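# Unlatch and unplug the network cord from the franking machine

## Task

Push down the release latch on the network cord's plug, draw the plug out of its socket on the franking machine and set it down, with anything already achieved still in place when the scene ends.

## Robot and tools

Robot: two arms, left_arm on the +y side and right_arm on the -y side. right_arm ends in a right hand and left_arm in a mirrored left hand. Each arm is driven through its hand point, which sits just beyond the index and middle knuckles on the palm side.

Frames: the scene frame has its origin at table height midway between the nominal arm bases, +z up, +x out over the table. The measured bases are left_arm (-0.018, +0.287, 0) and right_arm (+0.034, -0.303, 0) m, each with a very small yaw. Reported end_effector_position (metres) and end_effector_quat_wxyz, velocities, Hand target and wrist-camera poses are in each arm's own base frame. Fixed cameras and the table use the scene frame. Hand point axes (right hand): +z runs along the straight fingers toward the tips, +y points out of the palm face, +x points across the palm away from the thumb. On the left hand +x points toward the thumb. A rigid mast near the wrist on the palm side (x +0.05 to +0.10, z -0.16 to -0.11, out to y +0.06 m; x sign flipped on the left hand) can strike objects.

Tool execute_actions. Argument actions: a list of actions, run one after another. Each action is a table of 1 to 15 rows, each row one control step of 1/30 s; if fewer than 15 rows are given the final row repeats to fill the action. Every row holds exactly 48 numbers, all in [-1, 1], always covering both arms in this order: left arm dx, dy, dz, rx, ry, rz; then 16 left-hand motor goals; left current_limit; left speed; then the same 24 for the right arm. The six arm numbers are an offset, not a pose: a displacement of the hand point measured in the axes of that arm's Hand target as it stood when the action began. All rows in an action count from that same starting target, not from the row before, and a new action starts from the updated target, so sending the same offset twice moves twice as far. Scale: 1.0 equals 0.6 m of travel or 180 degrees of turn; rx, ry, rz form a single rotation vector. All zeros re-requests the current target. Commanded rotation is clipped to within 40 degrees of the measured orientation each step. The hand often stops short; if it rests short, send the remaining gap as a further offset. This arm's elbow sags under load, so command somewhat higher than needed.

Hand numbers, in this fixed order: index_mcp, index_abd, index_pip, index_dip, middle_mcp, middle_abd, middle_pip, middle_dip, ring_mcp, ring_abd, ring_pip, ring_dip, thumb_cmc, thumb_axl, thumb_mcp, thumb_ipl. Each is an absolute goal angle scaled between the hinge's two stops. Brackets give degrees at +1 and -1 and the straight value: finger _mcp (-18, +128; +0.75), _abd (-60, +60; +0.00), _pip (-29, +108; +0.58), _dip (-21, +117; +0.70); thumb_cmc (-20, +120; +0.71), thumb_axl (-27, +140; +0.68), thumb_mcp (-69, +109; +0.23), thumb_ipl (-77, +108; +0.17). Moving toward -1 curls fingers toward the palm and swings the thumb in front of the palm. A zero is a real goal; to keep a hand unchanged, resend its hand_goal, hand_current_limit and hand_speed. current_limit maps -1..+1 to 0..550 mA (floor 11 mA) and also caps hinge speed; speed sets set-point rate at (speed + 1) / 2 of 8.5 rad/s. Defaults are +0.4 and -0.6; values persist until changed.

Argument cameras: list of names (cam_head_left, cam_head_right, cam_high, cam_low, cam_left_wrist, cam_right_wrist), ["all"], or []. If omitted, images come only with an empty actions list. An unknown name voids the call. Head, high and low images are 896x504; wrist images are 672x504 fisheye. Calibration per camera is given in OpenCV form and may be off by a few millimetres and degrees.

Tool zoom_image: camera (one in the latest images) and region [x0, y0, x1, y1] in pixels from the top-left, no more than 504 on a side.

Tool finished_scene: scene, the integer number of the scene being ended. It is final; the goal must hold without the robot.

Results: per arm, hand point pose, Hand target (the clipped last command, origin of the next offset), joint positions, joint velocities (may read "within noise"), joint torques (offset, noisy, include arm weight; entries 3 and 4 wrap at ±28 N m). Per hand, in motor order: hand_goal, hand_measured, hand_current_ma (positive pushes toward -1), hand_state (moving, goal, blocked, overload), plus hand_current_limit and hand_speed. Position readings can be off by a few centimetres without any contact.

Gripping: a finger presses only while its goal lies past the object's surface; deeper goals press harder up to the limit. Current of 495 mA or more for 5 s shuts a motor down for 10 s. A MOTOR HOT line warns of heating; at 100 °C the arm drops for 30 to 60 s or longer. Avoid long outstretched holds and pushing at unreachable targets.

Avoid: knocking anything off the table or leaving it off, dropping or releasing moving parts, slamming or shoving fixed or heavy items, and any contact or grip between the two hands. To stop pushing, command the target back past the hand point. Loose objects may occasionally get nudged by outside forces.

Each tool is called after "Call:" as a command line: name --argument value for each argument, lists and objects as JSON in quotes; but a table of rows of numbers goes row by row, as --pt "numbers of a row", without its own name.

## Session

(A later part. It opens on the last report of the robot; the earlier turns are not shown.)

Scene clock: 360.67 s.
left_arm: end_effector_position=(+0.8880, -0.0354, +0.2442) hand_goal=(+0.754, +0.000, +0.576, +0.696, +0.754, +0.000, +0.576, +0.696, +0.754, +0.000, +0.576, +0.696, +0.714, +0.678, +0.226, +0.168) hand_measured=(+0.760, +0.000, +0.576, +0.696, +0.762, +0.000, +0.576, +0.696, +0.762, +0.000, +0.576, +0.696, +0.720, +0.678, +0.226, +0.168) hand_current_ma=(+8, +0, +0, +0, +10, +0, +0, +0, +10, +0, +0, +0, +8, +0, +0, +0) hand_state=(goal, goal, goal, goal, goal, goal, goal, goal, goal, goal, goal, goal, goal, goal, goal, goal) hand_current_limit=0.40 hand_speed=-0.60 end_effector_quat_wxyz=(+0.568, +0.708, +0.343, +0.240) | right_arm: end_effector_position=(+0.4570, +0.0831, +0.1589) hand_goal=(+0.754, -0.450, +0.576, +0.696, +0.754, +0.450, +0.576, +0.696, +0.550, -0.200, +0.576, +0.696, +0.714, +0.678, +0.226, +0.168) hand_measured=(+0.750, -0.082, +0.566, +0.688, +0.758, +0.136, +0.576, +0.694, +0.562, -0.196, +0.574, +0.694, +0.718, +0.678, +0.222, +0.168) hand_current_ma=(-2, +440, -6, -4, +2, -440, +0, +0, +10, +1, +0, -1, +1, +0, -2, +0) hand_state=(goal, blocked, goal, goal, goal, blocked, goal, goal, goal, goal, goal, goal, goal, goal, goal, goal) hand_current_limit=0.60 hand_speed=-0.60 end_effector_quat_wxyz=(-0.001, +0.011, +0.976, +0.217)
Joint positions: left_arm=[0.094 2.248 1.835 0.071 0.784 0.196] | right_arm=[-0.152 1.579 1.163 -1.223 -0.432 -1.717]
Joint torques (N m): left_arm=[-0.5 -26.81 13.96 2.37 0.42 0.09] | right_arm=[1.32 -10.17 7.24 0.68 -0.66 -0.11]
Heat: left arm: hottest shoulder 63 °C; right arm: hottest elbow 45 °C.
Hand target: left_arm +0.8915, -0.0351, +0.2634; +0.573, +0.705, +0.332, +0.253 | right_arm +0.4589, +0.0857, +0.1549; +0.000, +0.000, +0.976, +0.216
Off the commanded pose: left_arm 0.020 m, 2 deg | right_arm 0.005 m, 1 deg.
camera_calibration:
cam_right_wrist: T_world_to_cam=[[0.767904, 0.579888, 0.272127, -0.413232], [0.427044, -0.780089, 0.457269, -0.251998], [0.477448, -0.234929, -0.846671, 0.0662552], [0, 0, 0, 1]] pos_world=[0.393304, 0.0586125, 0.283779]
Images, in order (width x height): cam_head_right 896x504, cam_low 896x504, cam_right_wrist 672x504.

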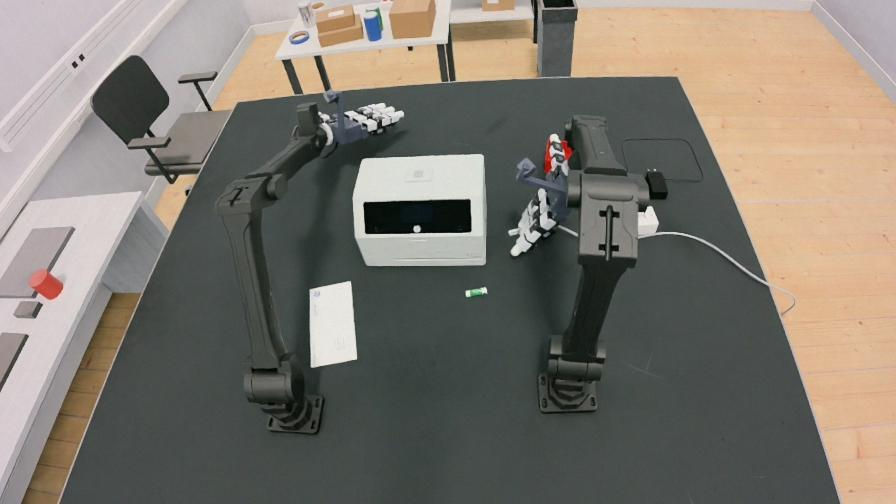

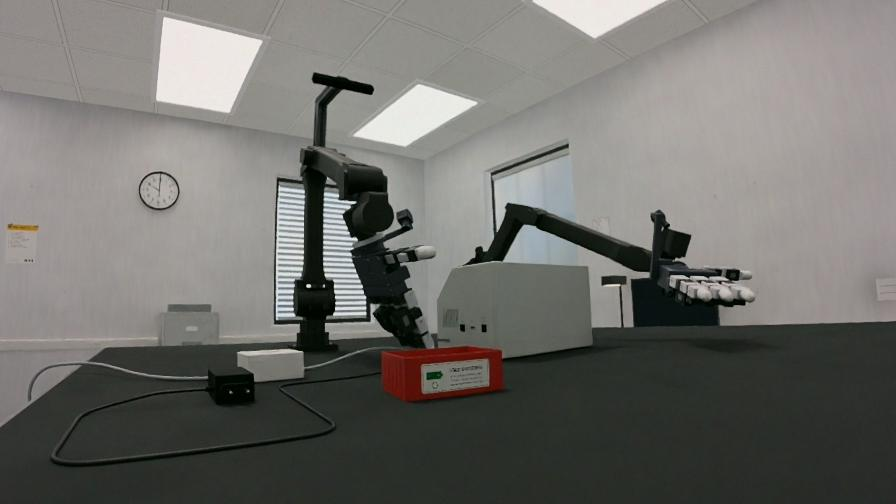

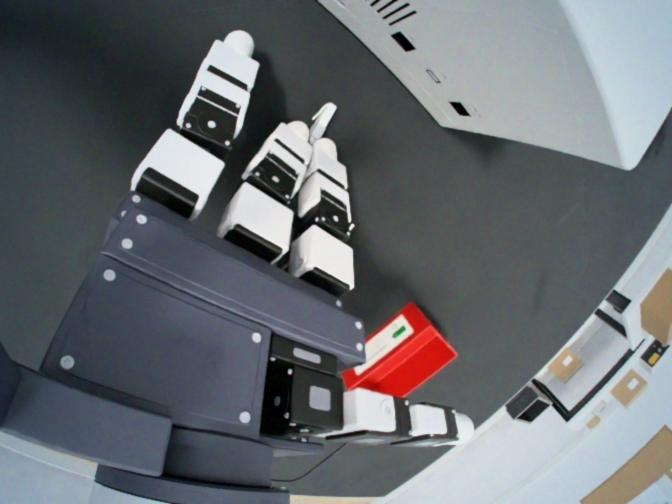

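Call:
execute_actions --actions '[[[0,0,0,0,0,0,0.754,0,0.576,0.696,0.754,0,0.576,0.696,0.754,0,0.576,0.696,0.714,0.678,0.226,0.168,0.4,-0.6,0,-0.003,0.006,0,0,0,0.754,-0.08,0.576,0.696,0.754,0.13,0.576,0.696,0.55,-0.2,0.576,0.696,0.714,0.678,0.226,0.168,0.6,-0.9]],[[0,0,0,0,0,0,0.754,0,0.576,0.696,0.754,0,0.576,0.696,0.754,0,0.576,0.696,0.714,0.678,0.226,0.168,0.4,-0.6,0,0,0,0,0,0,0.754,0.05,0.576,0.696,0.754,0.0,0.576,0.696,0.55,-0.2,0.576,0.696,0.714,0.678,0.226,0.168,0.4,-0.85]],[[0,0,0,0,0,0,0.754,0,0.576,0.696,0.754,0,0.576,0.696,0.754,0,0.576,0.696,0.714,0.678,0.226,0.168,0.4,-0.6,0,0,0,0,0,0,0.754,0.14,0.576,0.696,0.754,-0.1,0.576,0.696,0.55,-0.2,0.576,0.696,0.714,0.678,0.226,0.168,0.4,-0.8]]]' --cameras '["cam_right_wrist","cam_low","cam_head_right"]'

Call:
zoom_image --camera "cam_head_right" --region '[480, 190, 580, 265]'

Call:
zoom_image --camera "cam_right_wrist" --region '[260, 70, 380, 160]'

Scene clock: 366.03 s.
left_arm: end_effector_position=(+0.8880, -0.0354, +0.2442) hand_goal=(+0.754, +0.000, +0.576, +0.696, +0.754, +0.000, +0.576, +0.696, +0.754, +0.000, +0.576, +0.696, +0.714, +0.678, +0.226, +0.168) hand_measured=(+0.760, +0.000, +0.576, +0.696, +0.762, +0.000, +0.576, +0.696, +0.762, +0.000, +0.576, +0.696, +0.720, +0.678, +0.226, +0.168) hand_current_ma=(+8, +0, +0, +0, +10, +0, +0, +0, +10, +0, +0, +0, +8, +0, +0, +0) hand_state=(goal, goal, goal, goal, goal, goal, goal, goal, goal, goal, goal, goal, goal, goal, goal, goal) hand_current_limit=0.40 hand_speed=-0.60 end_effector_quat_wxyz=(+0.568, +0.708, +0.343, +0.240) | right_arm: end_effector_position=(+0.4575, +0.0830, +0.1565) hand_goal=(+0.754, +0.140, +0.576, +0.696, +0.754, -0.100, +0.576, +0.696, +0.550, -0.200, +0.576, +0.696, +0.714, +0.678, +0.226, +0.168) hand_measured=(+0.754, +0.136, +0.574, +0.694, +0.758, -0.096, +0.576, +0.694, +0.562, -0.196, +0.574, +0.694, +0.718, +0.678, +0.222, +0.168) hand_current_ma=(+0, -1, +0, -1, +2, +1, +0, +0, +10, +1, +0, -1, +1, +0, -2, +0) hand_state=(goal, goal, goal, goal, goal, goal, goal, goal, goal, goal, goal, goal, goal, goal, goal, goal) hand_current_limit=0.40 hand_speed=-0.80 end_effector_quat_wxyz=(+0.001, +0.010, +0.976, +0.216)
Joint positions: left_arm=[0.094 2.248 1.835 0.071 0.784 0.196] | right_arm=[-0.152 1.581 1.158 -1.212 -0.432 -1.717]
Joint torques (N m): left_arm=[-0.5 -26.75 13.96 2.37 0.42 0.09] | right_arm=[1.32 -9.99 7.13 0.69 -0.66 -0.11]
Heat: left arm: hottest shoulder 63 °C; right arm: hottest elbow 45 °C.
Hand target: left_arm +0.8915, -0.0351, +0.2634; +0.573, +0.705, +0.332, +0.253 | right_arm +0.4589, +0.0856, +0.1510; +0.000, +0.000, +0.976, +0.216
Off the commanded pose: left_arm 0.020 m, 2 deg | right_arm 0.006 m, 1 deg.
camera_calibration:
cam_right_wrist: T_world_to_cam=[[0.766785, 0.580061, 0.274899, -0.412866], [0.425179, -0.779803, 0.459488, -0.250708], [0.480899, -0.235448, -0.844571, 0.0621349], [0, 0, 0, 1]] pos_world=[0.393295, 0.0586139, 0.281171]
Images, in order (width x height): cam_head_right 896x504, cam_low 896x504, cam_right_wrist 672x504.

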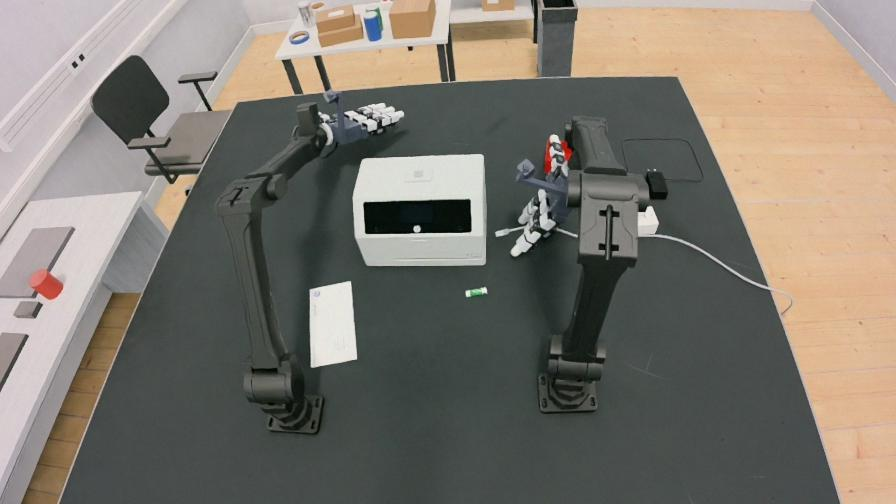

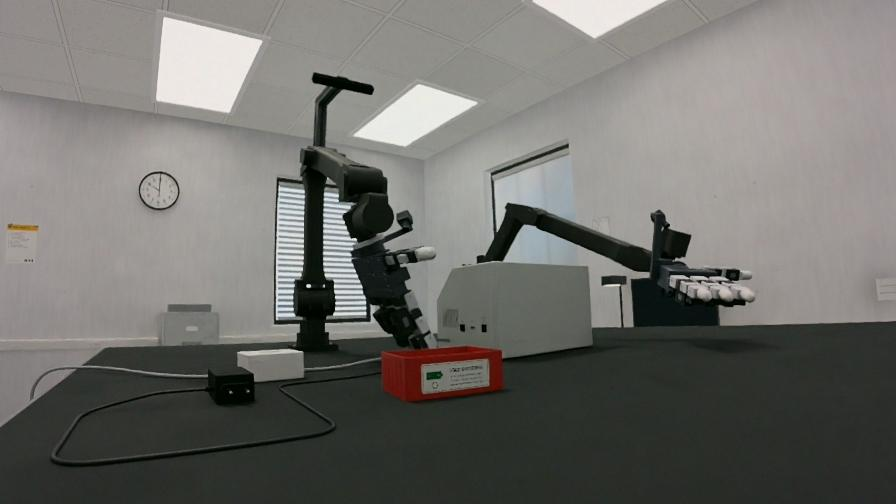

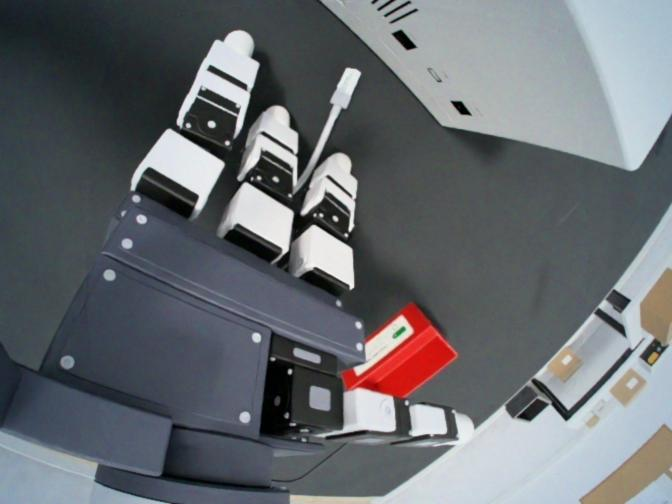

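Scaled by 5.040 from the camera's 896x504 image, which has a finer 1280x720 frame.

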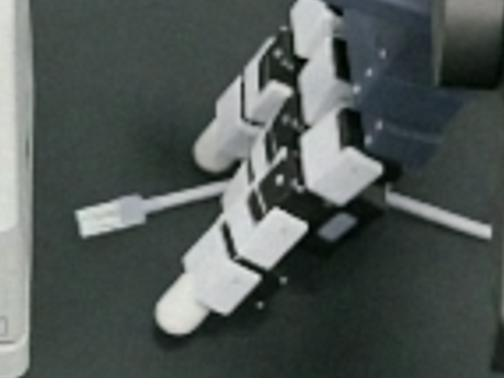

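Scaled by 4.200 from the camera's 672x504 image, which has a finer 960x720 frame.

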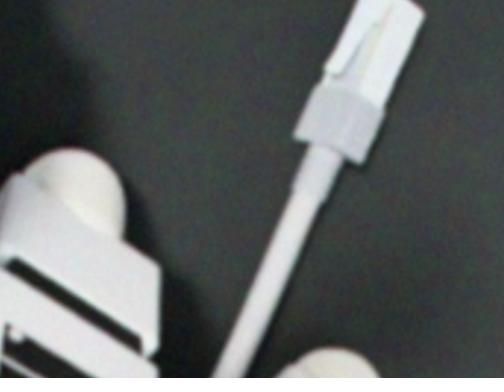

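Call:
execute_actions --actions '[[[0,0,0,0,0,0,0.754,0,0.576,0.696,0.754,0,0.576,0.696,0.754,0,0.576,0.696,0.714,0.678,0.226,0.168,0.4,-0.6,0,0.01,-0.06,0,0,0,0.754,0.14,0.576,0.696,0.754,-0.1,0.576,0.696,0.55,-0.2,0.576,0.696,0.714,0.678,0.226,0.168,0.4,-0.8]],[[0,0,0,0,0,0,0.754,0,0.576,0.696,0.754,0,0.576,0.696,0.754,0,0.576,0.696,0.714,0.678,0.226,0.168,0.4,-0.6,0,0.02,-0.08,0,0,0,0.754,0.14,0.576,0.696,0.754,-0.1,0.576,0.696,0.55,-0.2,0.576,0.696,0.714,0.678,0.226,0.168,0.4,-0.8]],[[0,0,0,0,0,0,0.754,0,0.576,0.696,0.754,0,0.576,0.696,0.754,0,0.576,0.696,0.714,0.678,0.226,0.168,0.4,-0.6,0,0.02,-0.08,0,0,0,0.754,0.14,0.576,0.696,0.754,-0.1,0.576,0.696,0.55,-0.2,0.576,0.696,0.714,0.678,0.226,0.168,0.4,-0.8]]]' --cameras '["cam_right_wrist","cam_low","cam_head_right","cam_high"]'

Scene clock: 370.23 s.
left_arm: end_effector_position=(+0.8880, -0.0354, +0.2442) hand_goal=(+0.754, +0.000, +0.576, +0.696, +0.754, +0.000, +0.576, +0.696, +0.754, +0.000, +0.576, +0.696, +0.714, +0.678, +0.226, +0.168) hand_measured=(+0.760, +0.000, +0.576, +0.696, +0.762, +0.000, +0.576, +0.696, +0.762, +0.000, +0.576, +0.696, +0.720, +0.678, +0.226, +0.168) hand_current_ma=(+8, +0, +0, +0, +10, +0, +0, +0, +10, +0, +0, +0, +8, +0, +0, +0) hand_state=(goal, goal, goal, goal, goal, goal, goal, goal, goal, goal, goal, goal, goal, goal, goal, goal) hand_current_limit=0.40 hand_speed=-0.60 end_effector_quat_wxyz=(+0.568, +0.708, +0.343, +0.240) | right_arm: end_effector_position=(+0.4511, +0.0619, +0.2592) hand_goal=(+0.754, +0.140, +0.576, +0.696, +0.754, -0.100, +0.576, +0.696, +0.550, -0.200, +0.576, +0.696, +0.714, +0.678, +0.226, +0.168) hand_measured=(+0.754, +0.138, +0.574, +0.694, +0.758, -0.096, +0.576, +0.694, +0.562, -0.196, +0.576, +0.694, +0.718, +0.678, +0.222, +0.168) hand_current_ma=(+0, +0, +0, -1, +2, +1, +0, +0, +10, +1, +0, -1, +1, +0, -2, +0) hand_state=(goal, goal, goal, goal, goal, goal, goal, goal, goal, goal, goal, goal, goal, goal, goal, goal) hand_current_limit=0.40 hand_speed=-0.80 end_effector_quat_wxyz=(-0.028, +0.011, +0.974, +0.223)
Joint positions: left_arm=[0.094 2.248 1.835 0.071 0.784 0.196] | right_arm=[-0.203 1.537 1.384 -1.568 -0.428 -1.784]
Joint torques (N m): left_arm=[-0.5 -26.81 13.97 2.36 0.42 0.09] | right_arm=[0.5 -11.93 11.19 -0.09 -0.55 -0.14]
Heat: left arm: hottest shoulder 63 °C; right arm: hottest elbow 45 °C.
Hand target: left_arm +0.8915, -0.0351, +0.2634; +0.573, +0.705, +0.332, +0.253 | right_arm +0.4589, +0.0571, +0.2833; +0.000, +0.000, +0.976, +0.216
Off the commanded pose: left_arm 0.020 m, 2 deg | right_arm 0.026 m, 4 deg.
camera_calibration:
cam_right_wrist: T_world_to_cam=[[0.775412, 0.584486, 0.238981, -0.418812], [0.458387, -0.781316, 0.423588, -0.317321], [0.434301, -0.218909, -0.873763, 0.174512], [0, 0, 0, 1]] pos_world=[0.394417, 0.0350639, 0.386984]
Images, in order (width x height): cam_head_right 896x504, cam_high 896x504, cam_low 896x504, cam_right_wrist 672x504.

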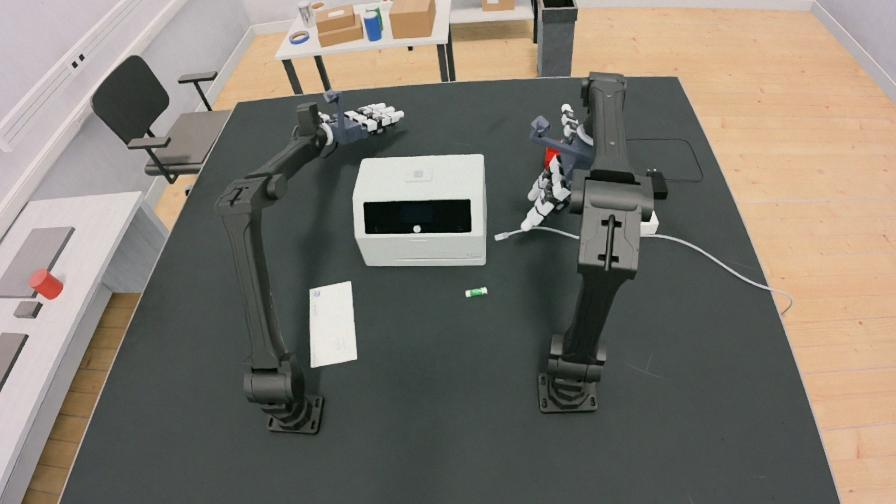

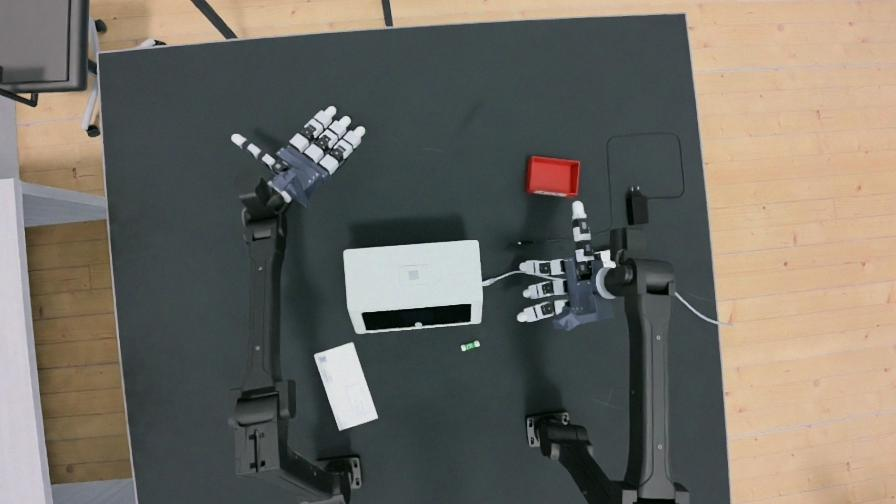

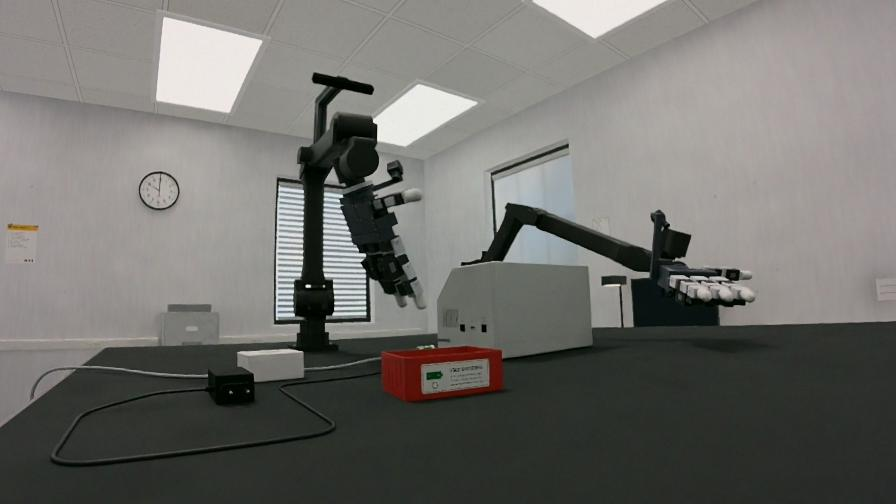

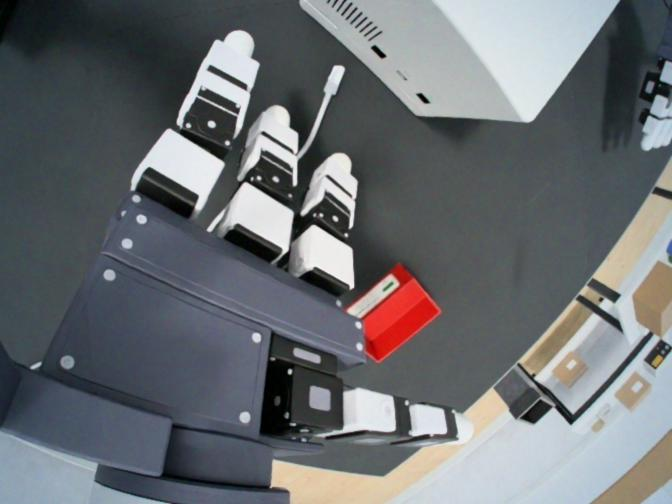

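Call:
finished_scene --scene 1

The scene is finished: the task was done.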